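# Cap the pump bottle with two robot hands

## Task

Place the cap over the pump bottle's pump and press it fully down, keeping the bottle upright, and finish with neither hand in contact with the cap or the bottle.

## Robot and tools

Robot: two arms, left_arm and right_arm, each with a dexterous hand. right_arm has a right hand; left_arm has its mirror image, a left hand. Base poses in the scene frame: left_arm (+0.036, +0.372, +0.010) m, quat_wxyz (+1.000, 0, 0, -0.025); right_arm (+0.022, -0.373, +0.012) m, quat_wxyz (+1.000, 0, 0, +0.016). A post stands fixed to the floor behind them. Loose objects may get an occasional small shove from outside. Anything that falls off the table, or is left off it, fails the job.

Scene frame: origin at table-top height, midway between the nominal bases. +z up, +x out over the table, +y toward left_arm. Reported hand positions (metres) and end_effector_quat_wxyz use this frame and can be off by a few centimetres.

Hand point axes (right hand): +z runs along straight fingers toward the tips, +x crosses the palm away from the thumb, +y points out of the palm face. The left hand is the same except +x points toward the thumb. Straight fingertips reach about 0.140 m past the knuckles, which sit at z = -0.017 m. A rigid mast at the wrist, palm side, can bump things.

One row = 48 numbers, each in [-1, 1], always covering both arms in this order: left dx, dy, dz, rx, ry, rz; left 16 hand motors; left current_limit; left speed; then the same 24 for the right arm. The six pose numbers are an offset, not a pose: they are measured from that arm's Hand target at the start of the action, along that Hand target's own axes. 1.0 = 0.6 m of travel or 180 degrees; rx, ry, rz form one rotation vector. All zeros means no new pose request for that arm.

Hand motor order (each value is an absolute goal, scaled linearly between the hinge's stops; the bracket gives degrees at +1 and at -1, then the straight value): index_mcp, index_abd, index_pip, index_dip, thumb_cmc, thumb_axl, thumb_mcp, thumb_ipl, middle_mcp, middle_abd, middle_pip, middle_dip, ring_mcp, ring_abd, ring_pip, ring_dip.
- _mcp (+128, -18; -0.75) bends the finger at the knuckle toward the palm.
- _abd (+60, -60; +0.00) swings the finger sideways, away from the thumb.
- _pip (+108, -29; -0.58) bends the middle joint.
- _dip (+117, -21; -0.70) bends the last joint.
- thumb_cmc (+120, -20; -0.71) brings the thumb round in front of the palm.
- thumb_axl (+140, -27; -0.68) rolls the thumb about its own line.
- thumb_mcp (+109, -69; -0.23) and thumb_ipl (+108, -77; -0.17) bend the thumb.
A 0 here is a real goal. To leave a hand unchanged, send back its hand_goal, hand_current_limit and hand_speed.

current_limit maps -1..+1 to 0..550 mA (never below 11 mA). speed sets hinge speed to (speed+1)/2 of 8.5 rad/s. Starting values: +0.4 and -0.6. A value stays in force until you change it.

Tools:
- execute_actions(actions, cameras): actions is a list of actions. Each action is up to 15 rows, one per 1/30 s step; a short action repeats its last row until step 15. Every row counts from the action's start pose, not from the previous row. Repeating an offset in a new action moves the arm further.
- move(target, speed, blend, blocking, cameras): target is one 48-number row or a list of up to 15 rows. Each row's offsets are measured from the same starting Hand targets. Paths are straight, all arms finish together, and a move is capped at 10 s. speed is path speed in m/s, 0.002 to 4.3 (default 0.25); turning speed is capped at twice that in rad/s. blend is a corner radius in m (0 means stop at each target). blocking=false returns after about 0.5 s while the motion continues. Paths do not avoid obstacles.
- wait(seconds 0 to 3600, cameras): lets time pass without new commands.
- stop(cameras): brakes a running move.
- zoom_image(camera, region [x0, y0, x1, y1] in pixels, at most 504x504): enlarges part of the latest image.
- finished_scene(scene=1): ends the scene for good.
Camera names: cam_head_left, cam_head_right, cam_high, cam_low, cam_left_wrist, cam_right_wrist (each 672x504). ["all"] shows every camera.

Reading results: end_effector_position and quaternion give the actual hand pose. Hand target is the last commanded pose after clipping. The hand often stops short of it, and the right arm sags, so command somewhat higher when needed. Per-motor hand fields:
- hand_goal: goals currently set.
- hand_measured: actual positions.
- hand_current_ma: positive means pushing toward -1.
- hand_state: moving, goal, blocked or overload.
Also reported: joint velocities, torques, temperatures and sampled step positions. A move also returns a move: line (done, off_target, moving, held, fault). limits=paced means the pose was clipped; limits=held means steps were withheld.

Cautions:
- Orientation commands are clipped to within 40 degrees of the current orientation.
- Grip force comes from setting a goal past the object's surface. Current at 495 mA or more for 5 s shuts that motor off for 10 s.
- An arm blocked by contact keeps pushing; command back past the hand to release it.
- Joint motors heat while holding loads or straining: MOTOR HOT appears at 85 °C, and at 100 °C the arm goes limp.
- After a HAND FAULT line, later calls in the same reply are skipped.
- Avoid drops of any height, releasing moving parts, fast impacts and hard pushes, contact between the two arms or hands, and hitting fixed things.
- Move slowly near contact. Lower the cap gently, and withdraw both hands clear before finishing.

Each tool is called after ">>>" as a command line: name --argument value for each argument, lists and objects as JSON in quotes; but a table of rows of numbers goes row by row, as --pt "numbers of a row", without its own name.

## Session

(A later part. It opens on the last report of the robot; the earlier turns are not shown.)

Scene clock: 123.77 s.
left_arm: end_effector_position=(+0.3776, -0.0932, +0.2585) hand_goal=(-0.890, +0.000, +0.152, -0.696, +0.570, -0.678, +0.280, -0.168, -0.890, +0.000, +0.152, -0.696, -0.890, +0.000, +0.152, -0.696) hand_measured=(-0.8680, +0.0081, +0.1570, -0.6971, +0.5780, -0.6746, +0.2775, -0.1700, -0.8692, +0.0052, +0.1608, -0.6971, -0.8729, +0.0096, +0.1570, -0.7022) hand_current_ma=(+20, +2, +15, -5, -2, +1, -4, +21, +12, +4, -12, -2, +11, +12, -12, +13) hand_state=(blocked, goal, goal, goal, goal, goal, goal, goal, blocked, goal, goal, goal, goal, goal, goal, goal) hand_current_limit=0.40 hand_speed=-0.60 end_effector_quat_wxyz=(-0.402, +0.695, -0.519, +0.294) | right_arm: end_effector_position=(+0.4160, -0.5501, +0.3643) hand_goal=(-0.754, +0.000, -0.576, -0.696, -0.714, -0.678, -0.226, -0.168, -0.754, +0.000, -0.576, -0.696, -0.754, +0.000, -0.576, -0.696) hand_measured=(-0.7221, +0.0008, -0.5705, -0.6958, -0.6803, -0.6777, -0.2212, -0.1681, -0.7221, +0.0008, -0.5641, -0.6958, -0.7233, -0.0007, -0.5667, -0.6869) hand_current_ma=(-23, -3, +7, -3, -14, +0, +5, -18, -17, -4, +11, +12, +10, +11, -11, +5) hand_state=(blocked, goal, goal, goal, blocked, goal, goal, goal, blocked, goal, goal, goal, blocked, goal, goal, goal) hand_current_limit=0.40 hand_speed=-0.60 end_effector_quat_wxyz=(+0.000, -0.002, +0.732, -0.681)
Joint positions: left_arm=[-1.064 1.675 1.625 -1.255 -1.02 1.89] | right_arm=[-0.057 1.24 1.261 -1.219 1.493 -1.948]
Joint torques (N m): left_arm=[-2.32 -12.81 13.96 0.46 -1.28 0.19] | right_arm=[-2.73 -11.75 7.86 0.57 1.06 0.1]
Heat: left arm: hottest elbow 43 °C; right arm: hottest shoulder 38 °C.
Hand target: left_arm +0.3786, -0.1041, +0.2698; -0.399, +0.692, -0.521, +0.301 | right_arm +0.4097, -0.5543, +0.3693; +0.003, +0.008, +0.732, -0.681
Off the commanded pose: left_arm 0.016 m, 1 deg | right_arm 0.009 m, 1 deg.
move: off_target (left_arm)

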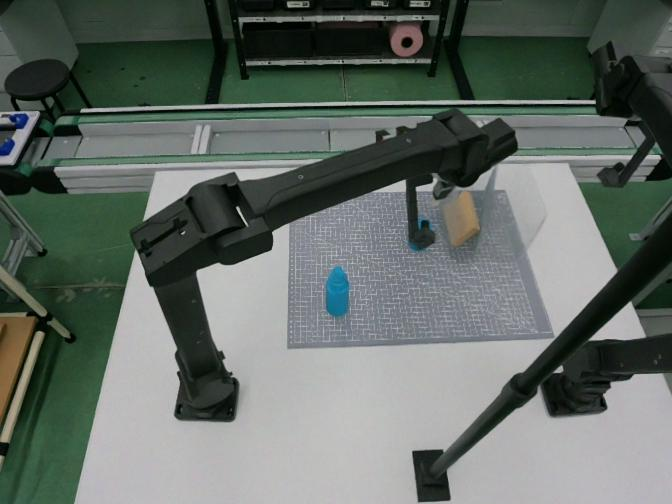

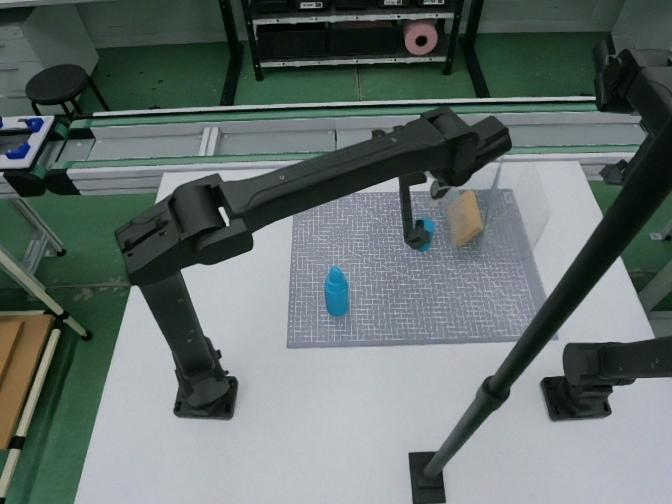

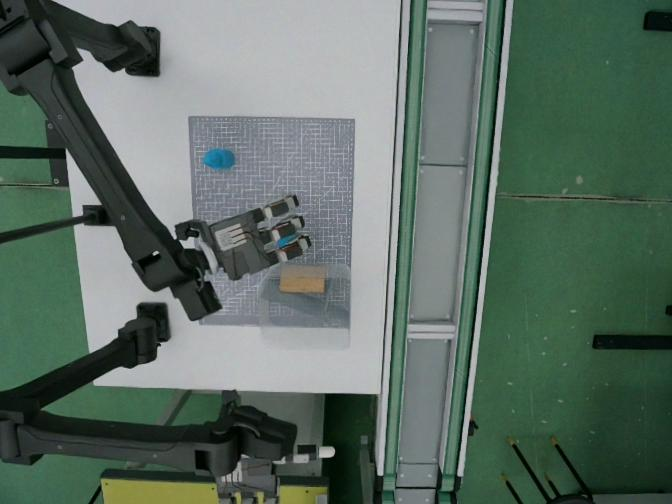

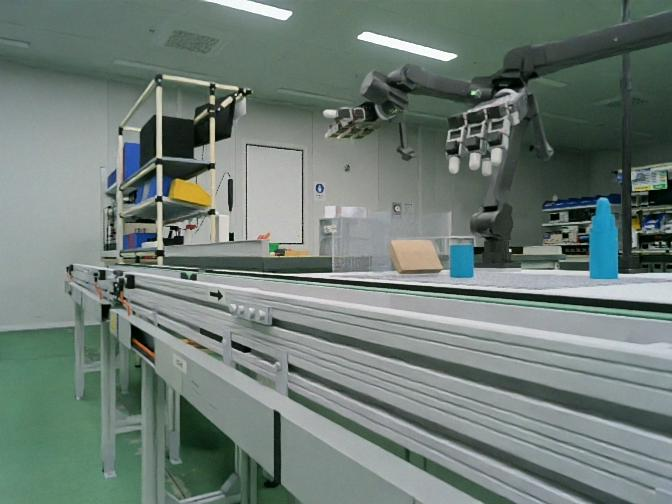

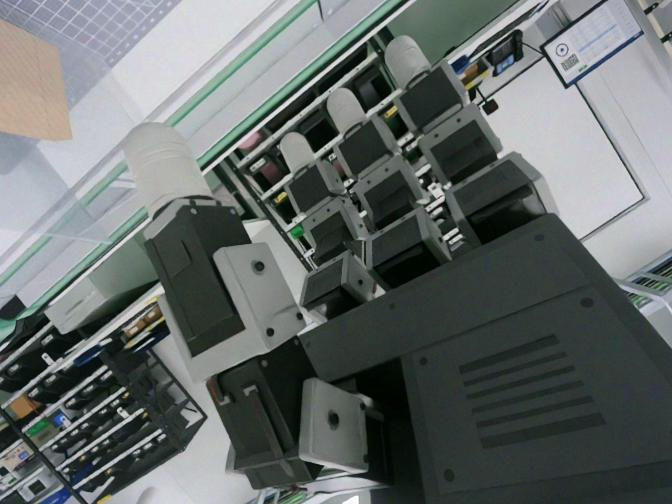

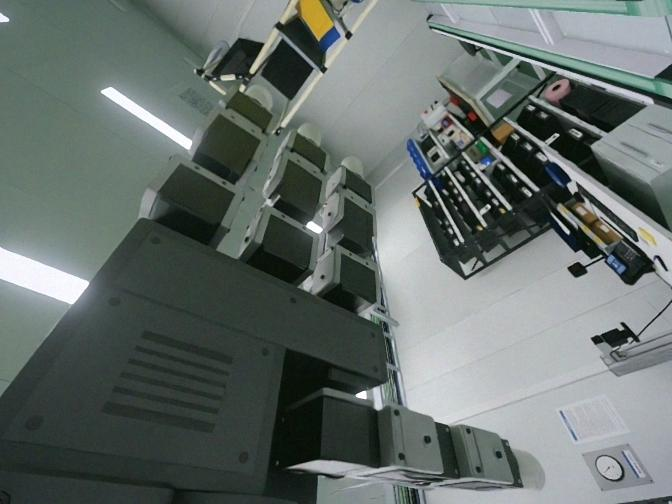

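>>> move --target '[0.0425,0.2125,0.0985,0,0,0,-0.89,0,0.153,-0.696,0.571,-0.678,0.281,-0.168,-0.89,0,0.153,-0.696,-0.89,0,0.153,-0.696,0.4,-0.6,0,0,0,0,0,0,-0.754,0,-0.576,-0.696,-0.714,-0.678,-0.226,-0.168,-0.754,0,-0.576,-0.696,-0.754,0,-0.576,-0.696,0.4,-0.6]' --speed 0.15 --cameras '["cam_head_left","cam_high","cam_low","cam_left_wrist"]'

>>> zoom_image --camera "cam_high" --region '[200, 190, 360, 310]'

>>> zoom_image --camera "cam_low" --region '[400, 180, 540, 290]'

>>> zoom_image --camera "cam_head_left" --region '[370, 130, 550, 280]'

Scene clock: 139.47 s.
left_arm: end_effector_position=(+0.3764, -0.1253, +0.1334) hand_goal=(-0.890, +0.000, +0.152, -0.696, +0.570, -0.678, +0.280, -0.168, -0.890, +0.000, +0.152, -0.696, -0.890, +0.000, +0.152, -0.696) hand_measured=(-0.8680, +0.0066, +0.1570, -0.6971, +0.5768, -0.6746, +0.2775, -0.1700, -0.8668, +0.0052, +0.1608, -0.6983, -0.8716, +0.0096, +0.1570, -0.7022) hand_current_ma=(+31, +10, +16, +8, +2, +1, -6, +14, +15, +7, -8, -4, +14, +11, -21, +4) hand_state=(blocked, goal, goal, goal, goal, goal, goal, goal, blocked, goal, goal, goal, goal, goal, goal, goal) hand_current_limit=0.40 hand_speed=-0.60 end_effector_quat_wxyz=(-0.403, +0.691, -0.523, +0.294) | right_arm: end_effector_position=(+0.4160, -0.5501, +0.3643) hand_goal=(-0.754, +0.000, -0.576, -0.696, -0.714, -0.678, -0.226, -0.168, -0.754, +0.000, -0.576, -0.696, -0.754, +0.000, -0.576, -0.696) hand_measured=(-0.7233, -0.0007, -0.5705, -0.6958, -0.6803, -0.6777, -0.2203, -0.1681, -0.7221, -0.0007, -0.5641, -0.6958, -0.7221, +0.0008, -0.5654, -0.6869) hand_current_ma=(+4, -6, +15, -5, -7, -3, +8, -10, -7, -19, +10, +3, +4, +8, -4, +15) hand_state=(blocked, goal, goal, goal, blocked, goal, goal, goal, blocked, goal, goal, goal, blocked, goal, goal, goal) hand_current_limit=0.40 hand_speed=-0.60 end_effector_quat_wxyz=(+0.000, -0.002, +0.732, -0.681)
Joint positions: left_arm=[-1.092 1.817 1.484 -1.007 -1.028 1.855] | right_arm=[-0.057 1.24 1.261 -1.219 1.493 -1.948]
Joint torques (N m): left_arm=[-2.32 -14.45 9.48 1.24 -1.24 -0.03] | right_arm=[-2.9 -11.75 7.87 0.57 1.06 0.11]
Motor temperatures (°C): left_arm=[29 40 45 30 29 30] | right_arm=[31 38 36 32 32 30]
Heat: left arm: hottest elbow 45 °C; right arm: hottest shoulder 38 °C.
Hand target: left_arm +0.3735, -0.1320, +0.1300; -0.399, +0.692, -0.521, +0.301 | right_arm +0.4097, -0.5543, +0.3693; +0.003, +0.008, +0.732, -0.681
Off the commanded pose: left_arm 0.008 m, 1 deg | right_arm 0.009 m, 1 deg.
move: done

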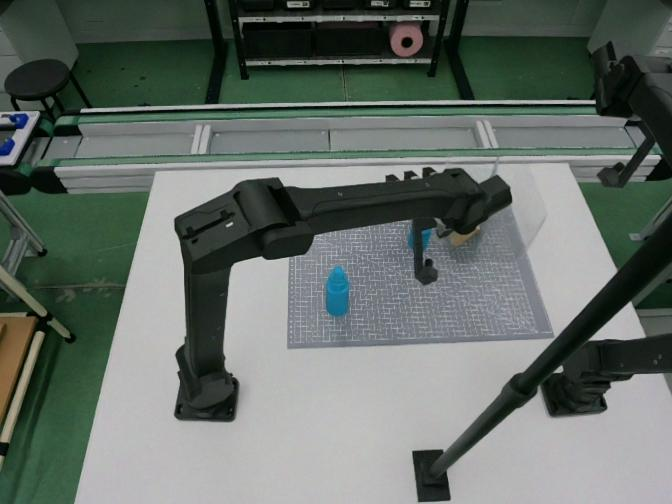

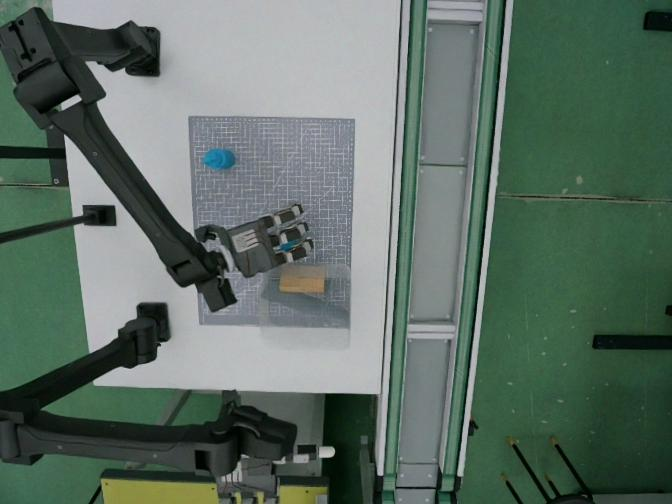

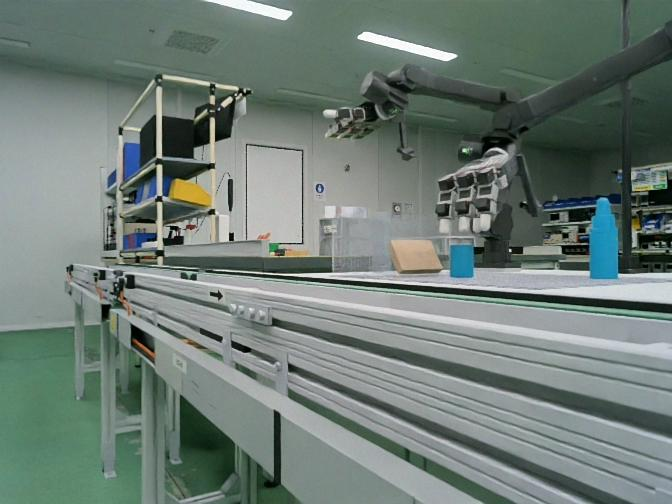

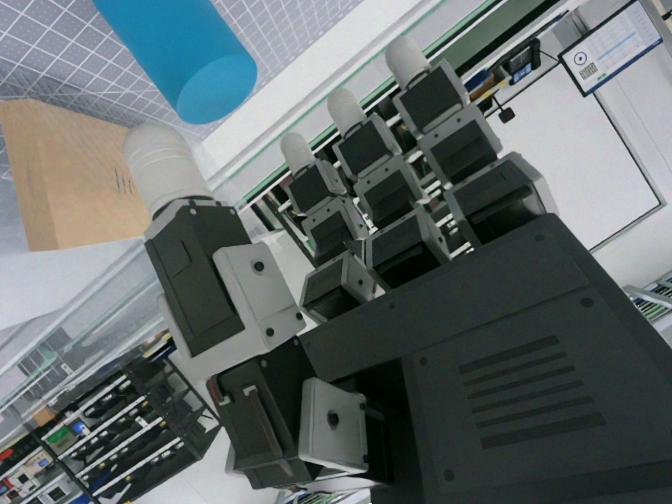

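Scaled by 3.150 from the camera's image (finer frame: 960x720).

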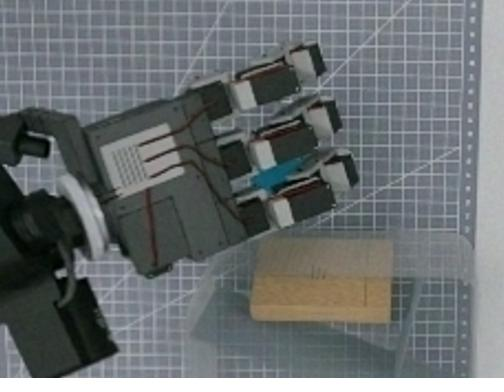

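Scaled by 3.600 from the camera's image (finer frame: 960x720).

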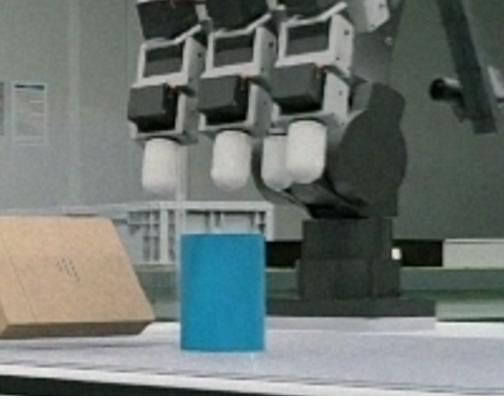

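Scaled by 2.800 from the camera's image (finer frame: 960x720).

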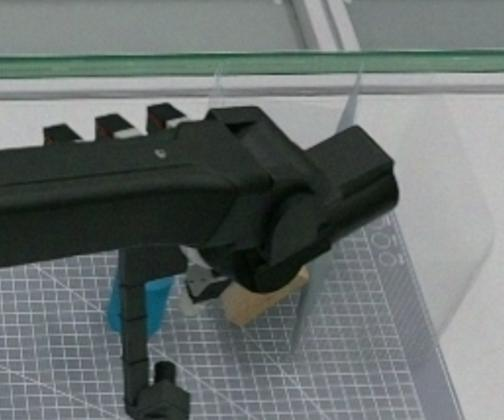

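>>> zoom_image --camera "cam_left_wrist" --region '[80, 0, 440, 270]'

Scaled by 1.400 from the camera's image (finer frame: 960x720).

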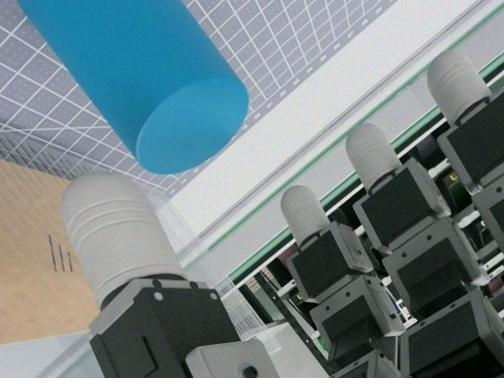

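>>> move --target '[0.0117,0.0592,0.0477,0,0,0,-0.89,0,0.153,-0.696,0.571,-0.678,0.281,-0.168,-0.89,0,0.153,-0.696,-0.89,0,0.153,-0.696,0.4,-0.6,0,0,0,0,0,0,-0.754,0,-0.576,-0.696,-0.714,-0.678,-0.226,-0.168,-0.754,0,-0.576,-0.696,-0.754,0,-0.576,-0.696,0.4,-0.6]' --speed 0.08 --cameras '["cam_head_left","cam_high","cam_low","cam_left_wrist"]'

>>> zoom_image --camera "cam_high" --region '[200, 190, 360, 310]'

>>> zoom_image --camera "cam_low" --region '[400, 180, 540, 290]'

>>> zoom_image --camera "cam_left_wrist" --region '[80, 0, 440, 270]'

Scene clock: 155.23 s.
left_arm: end_effector_position=(+0.3812, -0.1359, +0.0906) hand_goal=(-0.890, +0.000, +0.152, -0.696, +0.570, -0.678, +0.280, -0.168, -0.890, +0.000, +0.152, -0.696, -0.890, +0.000, +0.152, -0.696) hand_measured=(-0.8680, +0.0066, +0.1570, -0.6971, +0.5768, -0.6746, +0.2775, -0.1700, -0.8668, +0.0052, +0.1608, -0.6983, -0.8704, +0.0096, +0.1570, -0.7022) hand_current_ma=(+15, +0, +5, -7, +10, +4, -2, +5, +12, -2, -14, -11, +15, +25, -8, +11) hand_state=(blocked, goal, goal, goal, goal, goal, goal, goal, blocked, goal, goal, goal, goal, goal, goal, goal) hand_current_limit=0.40 hand_speed=-0.60 end_effector_quat_wxyz=(-0.399, +0.694, -0.518, +0.302) | right_arm: end_effector_position=(+0.4160, -0.5501, +0.3643) hand_goal=(-0.754, +0.000, -0.576, -0.696, -0.714, -0.678, -0.226, -0.168, -0.754, +0.000, -0.576, -0.696, -0.754, +0.000, -0.576, -0.696) hand_measured=(-0.7221, -0.0007, -0.5705, -0.6958, -0.6803, -0.6777, -0.2203, -0.1672, -0.7233, -0.0007, -0.5641, -0.6958, -0.7221, +0.0008, -0.5654, -0.6869) hand_current_ma=(-9, -4, +5, -1, -5, -8, -1, -1, -5, -20, +21, +4, +7, +4, +5, +6) hand_state=(blocked, goal, goal, goal, blocked, goal, goal, goal, blocked, goal, goal, goal, blocked, goal, goal, goal) hand_current_limit=0.40 hand_speed=-0.60 end_effector_quat_wxyz=(+0.000, -0.002, +0.732, -0.681)
Joint positions: left_arm=[-1.092 1.877 1.448 -0.892 -1.028 1.855] | right_arm=[-0.057 1.24 1.261 -1.219 1.493 -1.948]
Joint torques (N m): left_arm=[-0.79 -15.09 8.84 1.29 -1.2 0.17] | right_arm=[-2.73 -11.87 7.88 0.58 1.05 0.11]
Heat: left arm: hottest elbow 45 °C; right arm: hottest shoulder 37 °C.
Hand target: left_arm +0.3822, -0.1370, +0.0849; -0.399, +0.692, -0.521, +0.301 | right_arm +0.4097, -0.5543, +0.3693; +0.003, +0.008, +0.732, -0.681
Off the commanded pose: left_arm 0.006 m, 0 deg | right_arm 0.009 m, 1 deg.
move: done

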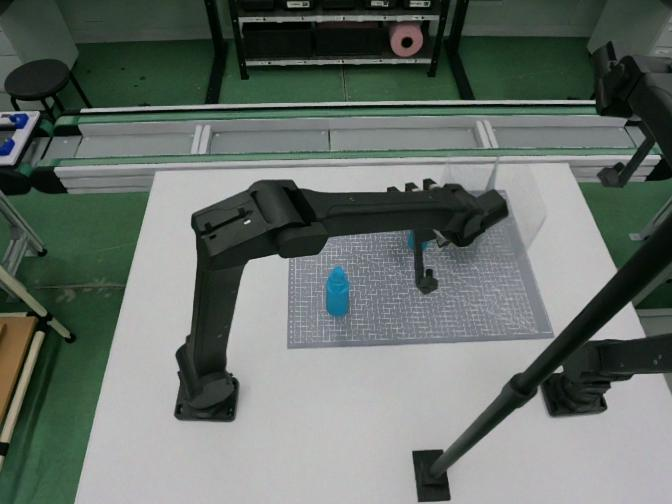

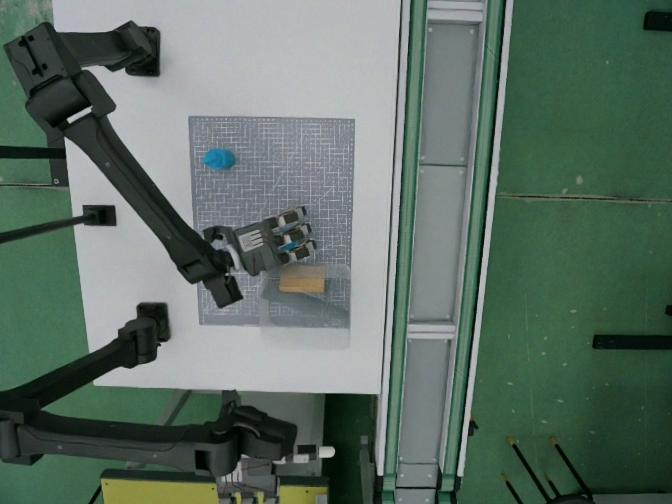

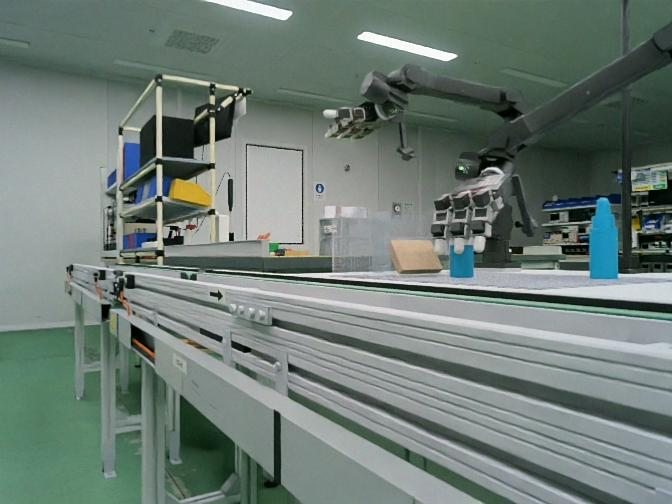

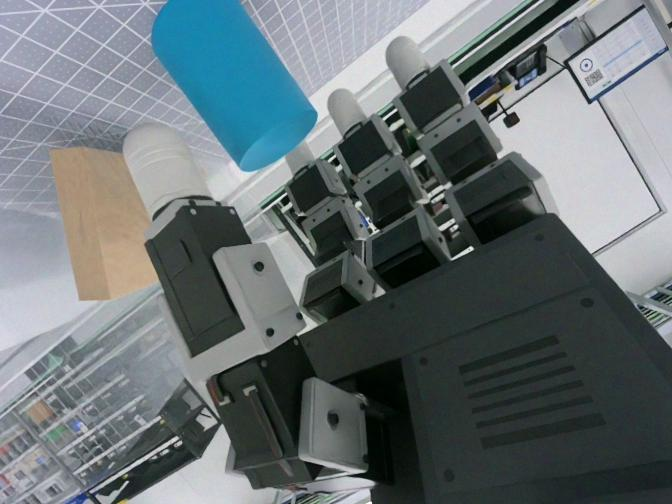

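Scaled by 3.150 from the camera's image (finer frame: 960x720).

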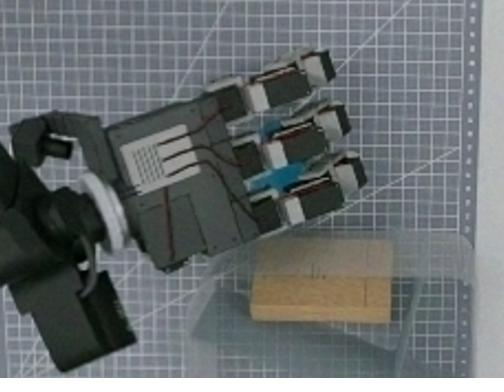

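Scaled by 3.600 from the camera's image (finer frame: 960x720).

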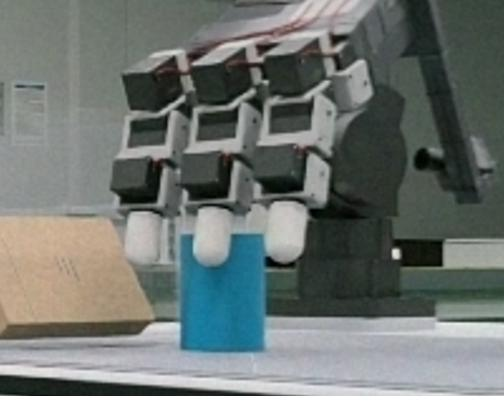

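Scaled by 1.400 from the camera's image (finer frame: 960x720).

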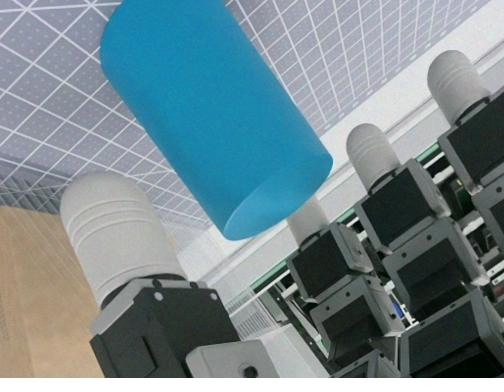

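>>> move --target '[-0.0067,0.05,0.0365,0,0,0,-0.89,0,0.153,-0.696,0.571,-0.678,0.281,-0.168,-0.89,0,0.153,-0.696,-0.89,0,0.153,-0.696,0.4,-0.6,0,0,0,0,0,0,-0.754,0,-0.576,-0.696,-0.714,-0.678,-0.226,-0.168,-0.754,0,-0.576,-0.696,-0.754,0,-0.576,-0.696,0.4,-0.6]' --speed 0.08 --cameras '["cam_head_left","cam_high","cam_low","cam_left_wrist"]'

>>> zoom_image --camera "cam_high" --region '[200, 190, 360, 310]'

>>> zoom_image --camera "cam_low" --region '[400, 180, 540, 290]'

>>> zoom_image --camera "cam_left_wrist" --region '[80, 0, 440, 270]'

Scene clock: 160.40 s.
left_arm: end_effector_position=(+0.3803, -0.1340, +0.0543) hand_goal=(-0.890, +0.000, +0.152, -0.696, +0.570, -0.678, +0.280, -0.168, -0.890, +0.000, +0.152, -0.696, -0.890, +0.000, +0.152, -0.696) hand_measured=(-0.8680, +0.0081, +0.1570, -0.6971, +0.5780, -0.6746, +0.2775, -0.1700, -0.8668, +0.0037, +0.1608, -0.6983, -0.8716, +0.0081, +0.1570, -0.7022) hand_current_ma=(+36, +6, +13, -3, +9, +9, -12, +11, +12, -7, -9, -13, +6, +14, -12, +6) hand_state=(blocked, goal, goal, goal, goal, goal, goal, goal, blocked, goal, goal, goal, goal, goal, goal, goal) hand_current_limit=0.40 hand_speed=-0.60 end_effector_quat_wxyz=(-0.398, +0.692, -0.520, +0.304) | right_arm: end_effector_position=(+0.4160, -0.5501, +0.3643) hand_goal=(-0.754, +0.000, -0.576, -0.696, -0.714, -0.678, -0.226, -0.168, -0.754, +0.000, -0.576, -0.696, -0.754, +0.000, -0.576, -0.696) hand_measured=(-0.7233, +0.0008, -0.5705, -0.6958, -0.6803, -0.6777, -0.2203, -0.1672, -0.7221, -0.0007, -0.5654, -0.6958, -0.7221, -0.0007, -0.5654, -0.6869) hand_current_ma=(+0, -13, +11, -19, -12, +2, -6, -16, -4, -1, -4, -4, +4, +5, -4, -3) hand_state=(blocked, goal, goal, goal, blocked, goal, goal, goal, blocked, goal, goal, goal, blocked, goal, goal, goal) hand_current_limit=0.40 hand_speed=-0.60 end_effector_quat_wxyz=(+0.000, -0.002, +0.732, -0.681)
Joint positions: left_arm=[-1.092 1.911 1.393 -0.789 -1.028 1.868] | right_arm=[-0.057 1.24 1.261 -1.219 1.493 -1.948]
Joint torques (N m): left_arm=[-0.26 -14.62 8.72 1.32 -1.1 0.19] | right_arm=[-2.78 -11.75 7.88 0.58 1.06 0.11]
Heat: left arm: hottest elbow 44 °C; right arm: hottest shoulder 37 °C.
Hand target: left_arm +0.3848, -0.1320, +0.0480; -0.399, +0.692, -0.521, +0.301 | right_arm +0.4097, -0.5543, +0.3693; +0.003, +0.008, +0.732, -0.681
Off the commanded pose: left_arm 0.008 m, 0 deg | right_arm 0.009 m, 1 deg.
move: done

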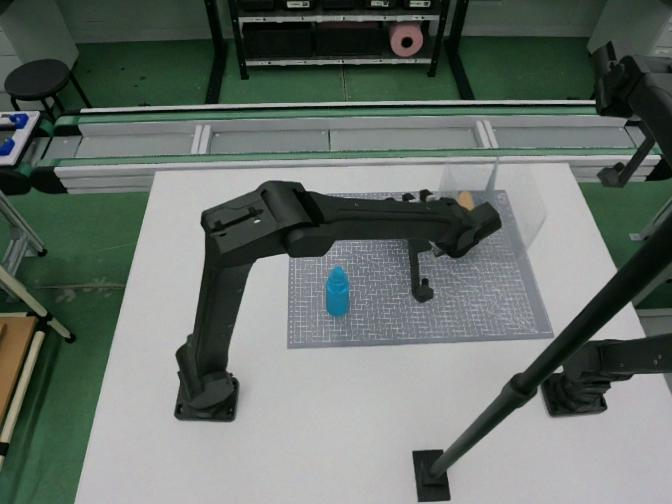

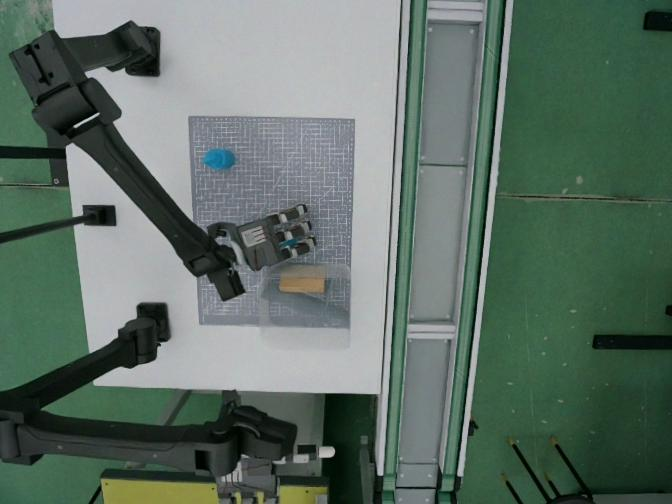

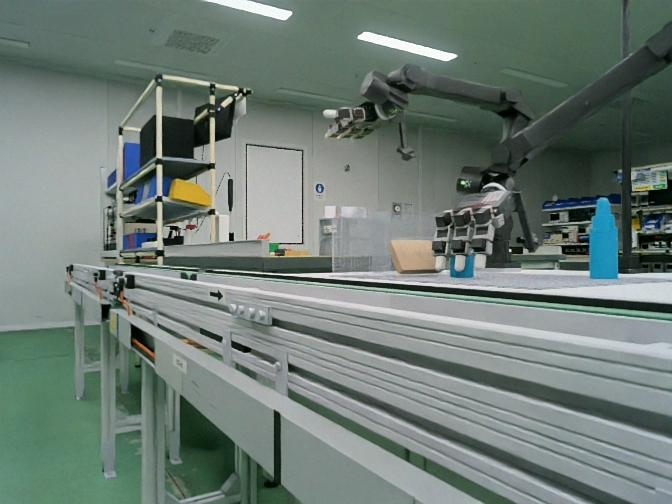

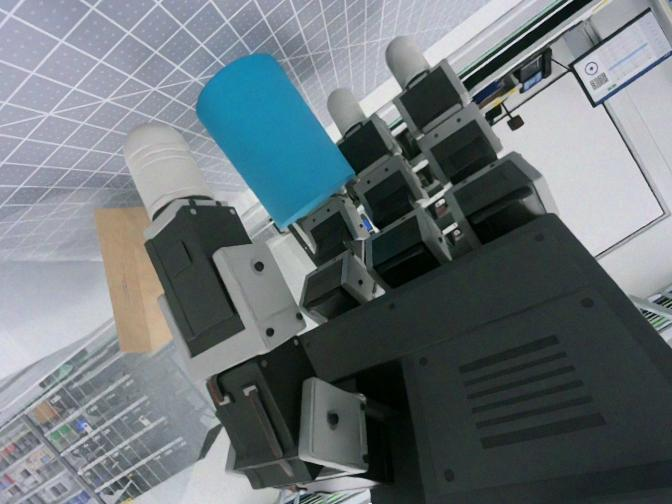

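Scaled by 3.150 from the camera's image (finer frame: 960x720).

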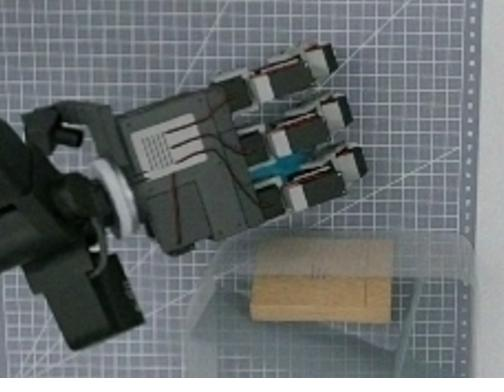

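Scaled by 3.600 from the camera's image (finer frame: 960x720).

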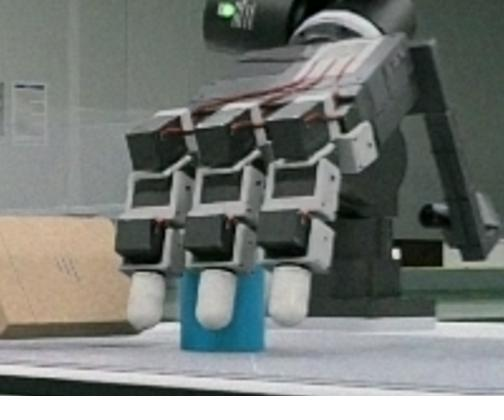

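Scaled by 1.400 from the camera's image (finer frame: 960x720).

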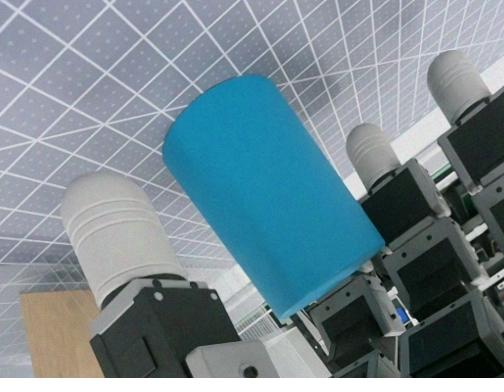

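>>> move --pt "-0.01 0.0087 0.005 0 0 0 -0.89 0 0.153 -0.696 0.571 -0.678 0.281 -0.168 -0.89 0 0.153 -0.696 -0.89 0 0.153 -0.696 0.4 -0.6 0 0 0 0 0 0 -0.754 0 -0.576 -0.696 -0.714 -0.678 -0.226 -0.168 -0.754 0 -0.576 -0.696 -0.754 0 -0.576 -0.696 0.4 -0.6" --pt "-0.01 0.0087 0.005 0 0 0 -0.89 0 0.416 -0.696 0.571 -0.678 0.427 -0.168 -0.89 0 0.416 -0.696 -0.89 0 0.153 -0.696 0.1 -0.85 0 0 0 0 0 0 -0.754 0 -0.576 -0.696 -0.714 -0.678 -0.226 -0.168 -0.754 0 -0.576 -0.696 -0.754 0 -0.576 -0.696 0.4 -0.6" --speed 0.05 --cameras '["cam_high","cam_low","cam_left_wrist"]'

>>> zoom_image --camera "cam_low" --region '[400, 180, 540, 290]'

>>> zoom_image --camera "cam_left_wrist" --region '[80, 0, 440, 270]'

Scene clock: 164.80 s.
left_arm: end_effector_position=(+0.3779, -0.1287, +0.0454) hand_goal=(-0.890, +0.000, +0.416, -0.696, +0.570, -0.678, +0.426, -0.168, -0.890, +0.000, +0.416, -0.696, -0.890, +0.000, +0.152, -0.696) hand_measured=(-0.8680, +0.0081, +0.4110, -0.6971, +0.5793, -0.6746, +0.4052, -0.1757, -0.8668, +0.0052, +0.4110, -0.6971, -0.8716, +0.0081, +0.1570, -0.7022) hand_current_ma=(-5, +6, -9, -11, +7, -2, -19, -6, +23, -5, -6, +2, +26, +11, -8, -12) hand_state=(blocked, goal, goal, goal, goal, goal, blocked, goal, blocked, goal, goal, goal, goal, goal, goal, goal) hand_current_limit=0.10 hand_speed=-0.85 end_effector_quat_wxyz=(-0.399, +0.691, -0.522, +0.303) | right_arm: end_effector_position=(+0.4160, -0.5501, +0.3643) hand_goal=(-0.754, +0.000, -0.576, -0.696, -0.714, -0.678, -0.226, -0.168, -0.754, +0.000, -0.576, -0.696, -0.754, +0.000, -0.576, -0.696) hand_measured=(-0.7233, -0.0007, -0.5705, -0.6958, -0.6803, -0.6767, -0.2203, -0.1681, -0.7221, +0.0008, -0.5641, -0.6958, -0.7221, +0.0008, -0.5654, -0.6869) hand_current_ma=(+9, -5, +8, -11, +3, -6, +5, -4, -13, -2, +7, +9, +7, +7, +1, -1) hand_state=(blocked, goal, goal, goal, blocked, goal, goal, goal, blocked, goal, goal, goal, blocked, goal, goal, goal) hand_current_limit=0.40 hand_speed=-0.60 end_effector_quat_wxyz=(+0.000, -0.002, +0.732, -0.681)
Joint positions: left_arm=[-1.092 1.911 1.366 -0.765 -1.028 1.871] | right_arm=[-0.057 1.24 1.261 -1.219 1.493 -1.948]
Joint torques (N m): left_arm=[-0.91 -15.03 8.38 1.42 -1.06 0.2] | right_arm=[-2.78 -11.75 7.87 0.58 1.05 0.11]
Heat: left arm: hottest elbow 44 °C; right arm: hottest shoulder 37 °C.
Hand target: left_arm +0.3831, -0.1262, +0.0419; -0.399, +0.692, -0.521, +0.301 | right_arm +0.4097, -0.5543, +0.3693; +0.003, +0.008, +0.732, -0.681
Off the commanded pose: left_arm 0.007 m, 0 deg | right_arm 0.009 m, 1 deg.
move: done

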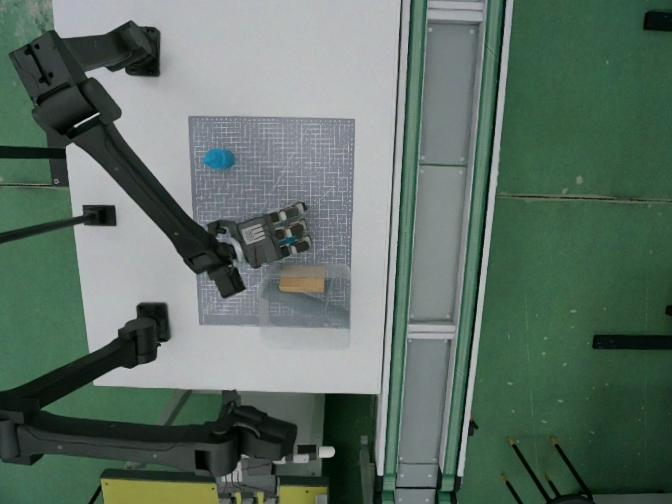

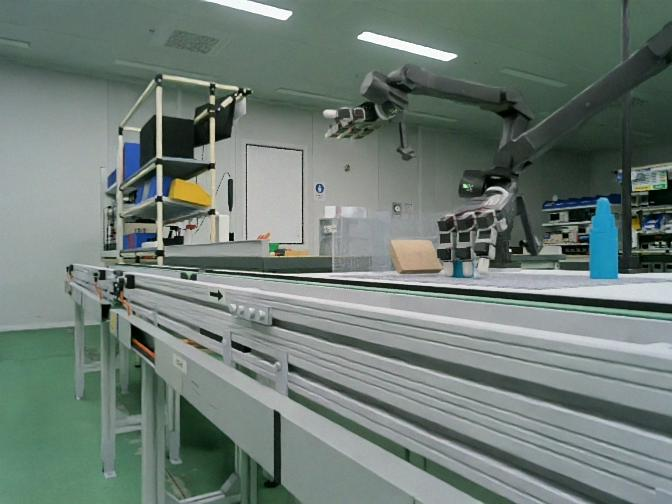

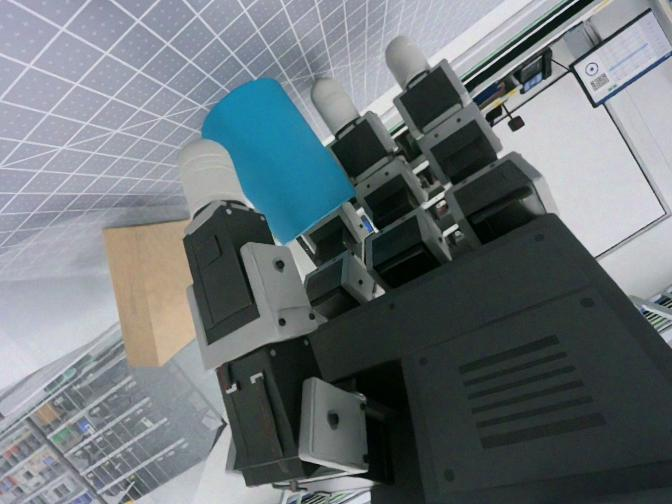

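Scaled by 3.600 from the camera's image (finer frame: 960x720).

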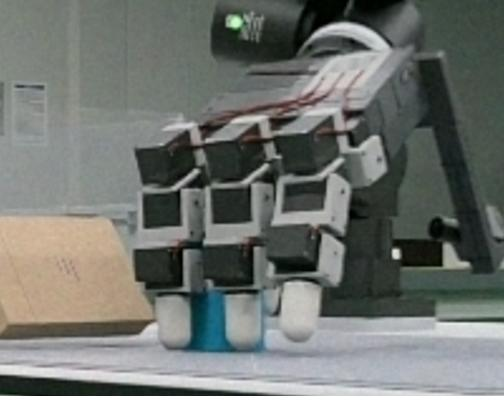

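Scaled by 1.400 from the camera's image (finer frame: 960x720).

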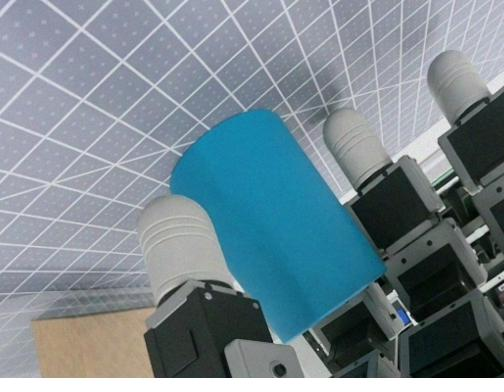

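>>> move --target '[0,0,0,0,0,0,-0.89,0,0.56,-0.696,0.571,-0.678,0.46,-0.168,-0.89,0,0.56,-0.696,-0.89,0,0.153,-0.696,0.1,-0.85,0,0,0,0,0,0,-0.754,0,-0.576,-0.696,-0.714,-0.678,-0.226,-0.168,-0.754,0,-0.576,-0.696,-0.754,0,-0.576,-0.696,0.4,-0.6]' --speed 0.05 --cameras '["cam_high","cam_low","cam_left_wrist"]'

>>> zoom_image --camera "cam_low" --region '[400, 180, 540, 290]'

>>> zoom_image --camera "cam_left_wrist" --region '[80, 0, 440, 270]'

Scene clock: 166.73 s.
left_arm: end_effector_position=(+0.3779, -0.1287, +0.0454) hand_goal=(-0.890, +0.000, +0.560, -0.696, +0.570, -0.678, +0.460, -0.168, -0.890, +0.000, +0.560, -0.696, -0.890, +0.000, +0.152, -0.696) hand_measured=(-0.8680, +0.0066, +0.5432, -0.7073, +0.5793, -0.6746, +0.4369, -0.1757, -0.8668, +0.0052, +0.5522, -0.6983, -0.8704, +0.0081, +0.1570, -0.7022) hand_current_ma=(+10, +4, -5, +4, +23, +5, -14, -3, +11, -8, -6, -10, +24, +12, +3, -9) hand_state=(blocked, goal, goal, goal, goal, goal, blocked, goal, blocked, goal, goal, goal, goal, goal, goal, goal) hand_current_limit=0.10 hand_speed=-0.85 end_effector_quat_wxyz=(-0.399, +0.691, -0.522, +0.303) | right_arm: end_effector_position=(+0.4160, -0.5501, +0.3643) hand_goal=(-0.754, +0.000, -0.576, -0.696, -0.714, -0.678, -0.226, -0.168, -0.754, +0.000, -0.576, -0.696, -0.754, +0.000, -0.576, -0.696) hand_measured=(-0.7233, +0.0008, -0.5705, -0.6958, -0.6803, -0.6777, -0.2203, -0.1681, -0.7221, +0.0008, -0.5641, -0.6958, -0.7221, +0.0008, -0.5654, -0.6869) hand_current_ma=(+0, -2, +8, -19, -5, -6, -7, -7, -10, -10, +3, -2, +6, +20, -15, -3) hand_state=(blocked, goal, goal, goal, blocked, goal, goal, goal, blocked, goal, goal, goal, blocked, goal, goal, goal) hand_current_limit=0.40 hand_speed=-0.60 end_effector_quat_wxyz=(+0.000, -0.002, +0.732, -0.681)
Joint positions: left_arm=[-1.092 1.911 1.366 -0.765 -1.028 1.871] | right_arm=[-0.057 1.24 1.261 -1.219 1.493 -1.948]
Joint torques (N m): left_arm=[-0.67 -15.03 8.4 1.29 -1.07 0.17] | right_arm=[-2.84 -11.75 7.86 0.58 1.05 0.11]
Heat: left arm: hottest elbow 44 °C; right arm: hottest shoulder 37 °C.
Hand target: left_arm +0.3831, -0.1262, +0.0419; -0.399, +0.692, -0.521, +0.301 | right_arm +0.4097, -0.5543, +0.3693; +0.003, +0.008, +0.732, -0.681
Off the commanded pose: left_arm 0.007 m, 0 deg | right_arm 0.009 m, 1 deg.
move: done

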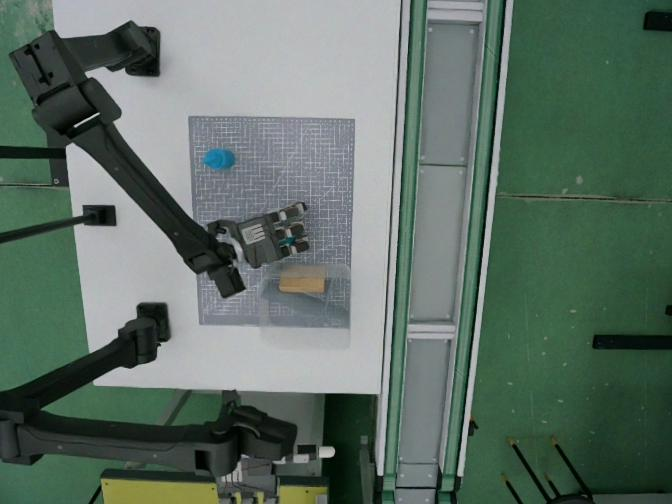

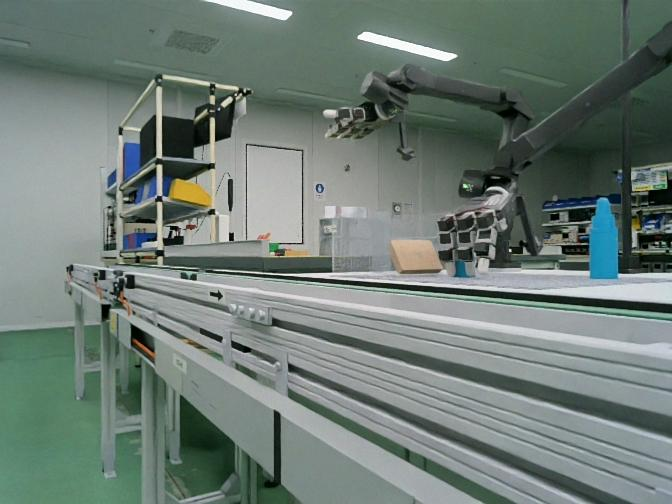

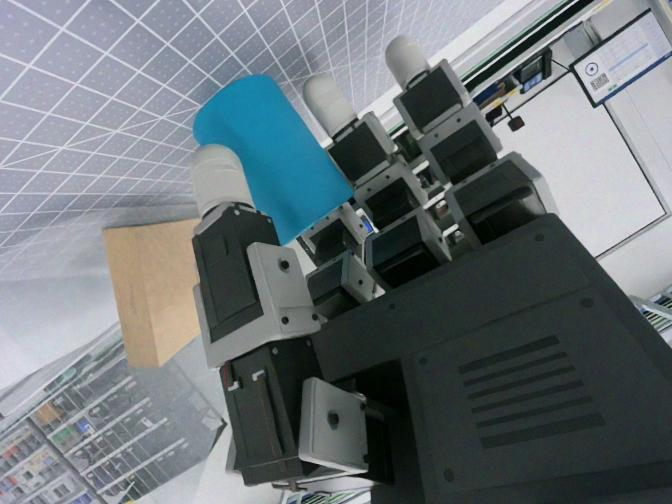

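Scaled by 3.600 from the camera's image (finer frame: 960x720).

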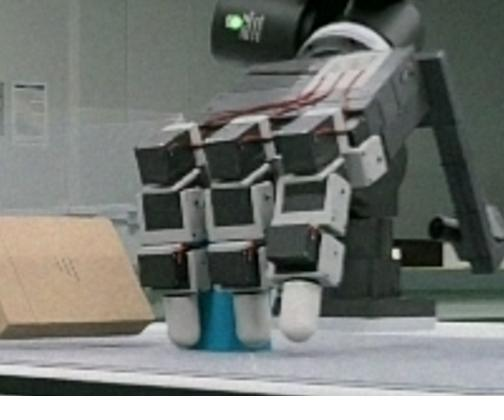

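Scaled by 1.400 from the camera's image (finer frame: 960x720).

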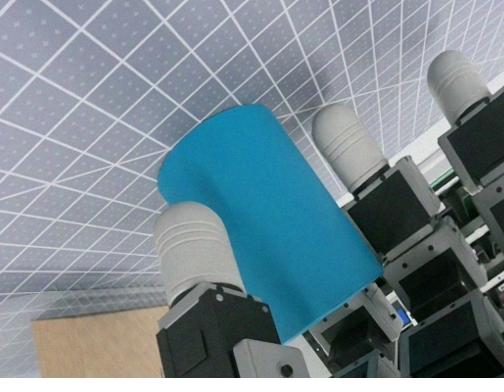

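>>> move --target '[0,0,0,0,0,0,-0.89,0,0.66,-0.696,0.571,-0.678,0.55,-0.168,-0.89,0,0.66,-0.696,-0.89,0,0.153,-0.696,0.1,-0.85,0,0,0,0,0,0,-0.754,0,-0.576,-0.696,-0.714,-0.678,-0.226,-0.168,-0.754,0,-0.576,-0.696,-0.754,0,-0.576,-0.696,0.4,-0.6]' --speed 0.05 --cameras '["cam_high","cam_low","cam_left_wrist"]'

>>> zoom_image --camera "cam_low" --region '[400, 180, 540, 290]'

>>> zoom_image --camera "cam_left_wrist" --region '[80, 0, 440, 270]'

Scene clock: 168.37 s.
left_arm: end_effector_position=(+0.3778, -0.1287, +0.0454) hand_goal=(-0.890, +0.000, +0.660, -0.696, +0.570, -0.678, +0.550, -0.168, -0.890, +0.000, +0.660, -0.696, -0.890, +0.000, +0.152, -0.696) hand_measured=(-0.8849, -0.0036, +0.5920, -0.7085, +0.5780, -0.6746, +0.4794, -0.1757, -0.8680, +0.0052, +0.6497, -0.6983, -0.8716, +0.0081, +0.1570, -0.7022) hand_current_ma=(+5, +4, -35, -3, +16, +5, -89, +7, +16, +9, -33, -9, +24, +7, -2, +3) hand_state=(goal, goal, blocked, goal, goal, goal, blocked, goal, blocked, goal, goal, goal, goal, goal, goal, goal) hand_current_limit=0.10 hand_speed=-0.85 end_effector_quat_wxyz=(-0.398, +0.691, -0.522, +0.303) | right_arm: end_effector_position=(+0.4160, -0.5501, +0.3643) hand_goal=(-0.754, +0.000, -0.576, -0.696, -0.714, -0.678, -0.226, -0.168, -0.754, +0.000, -0.576, -0.696, -0.754, +0.000, -0.576, -0.696) hand_measured=(-0.7233, +0.0008, -0.5705, -0.6958, -0.6803, -0.6777, -0.2203, -0.1672, -0.7221, -0.0007, -0.5641, -0.6958, -0.7221, -0.0007, -0.5654, -0.6869) hand_current_ma=(-9, -4, +5, -5, -13, -6, +17, -5, -21, -8, +2, +9, +4, +15, +4, +8) hand_state=(blocked, goal, goal, goal, blocked, goal, goal, goal, blocked, goal, goal, goal, blocked, goal, goal, goal) hand_current_limit=0.40 hand_speed=-0.60 end_effector_quat_wxyz=(+0.000, -0.002, +0.732, -0.681)
Joint positions: left_arm=[-1.092 1.911 1.366 -0.765 -1.028 1.871] | right_arm=[-0.057 1.24 1.261 -1.219 1.493 -1.948]
Joint torques (N m): left_arm=[-0.26 -14.62 8.46 1.37 -1.08 0.21] | right_arm=[-2.78 -11.81 7.87 0.58 1.06 0.11]
Heat: left arm: hottest elbow 44 °C; right arm: hottest shoulder 37 °C.
Hand target: left_arm +0.3831, -0.1262, +0.0419; -0.399, +0.692, -0.521, +0.301 | right_arm +0.4097, -0.5543, +0.3693; +0.003, +0.008, +0.732, -0.681
Off the commanded pose: left_arm 0.007 m, 0 deg | right_arm 0.009 m, 1 deg.
move: done

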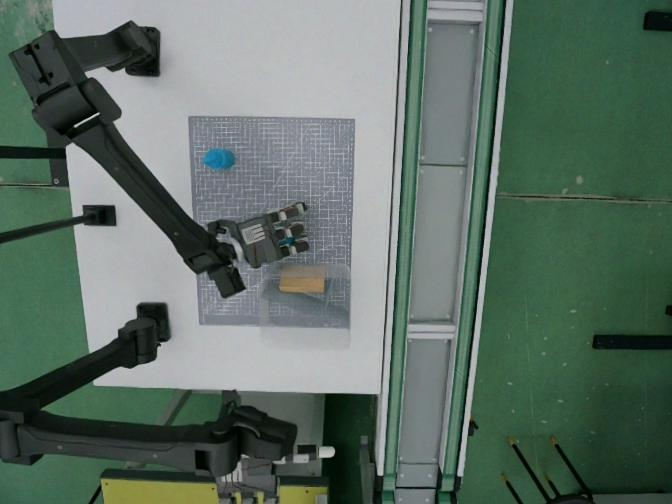

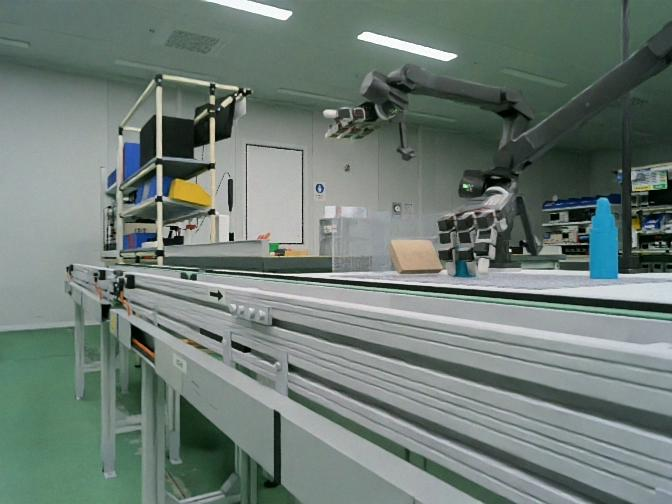

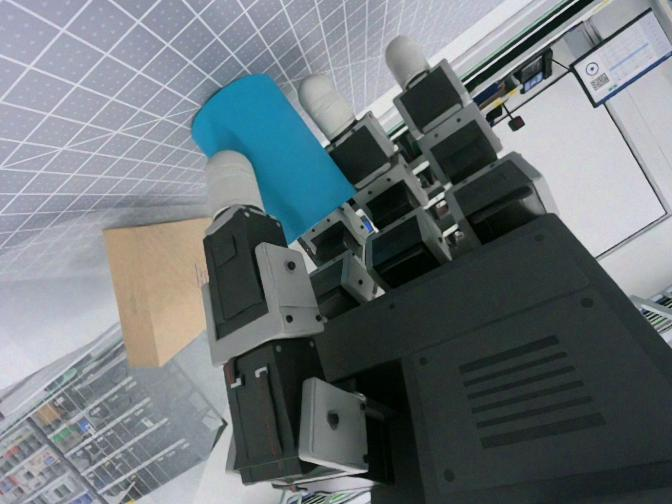

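Scaled by 3.600 from the camera's image (finer frame: 960x720).

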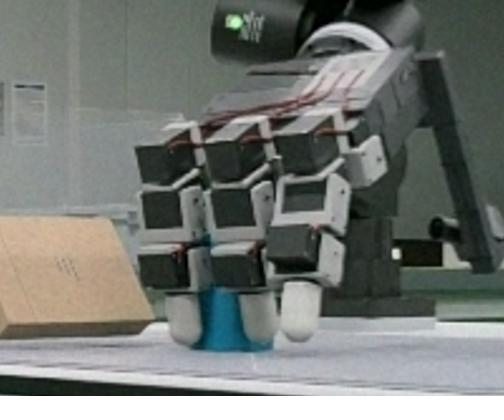

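Scaled by 1.400 from the camera's image (finer frame: 960x720).

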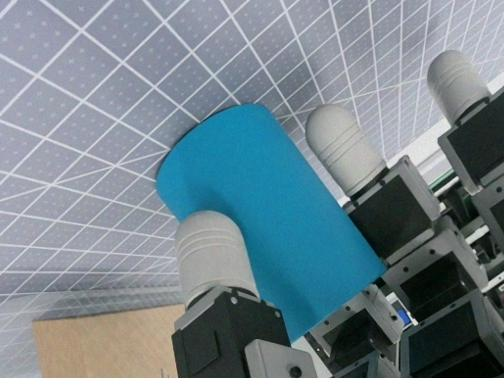

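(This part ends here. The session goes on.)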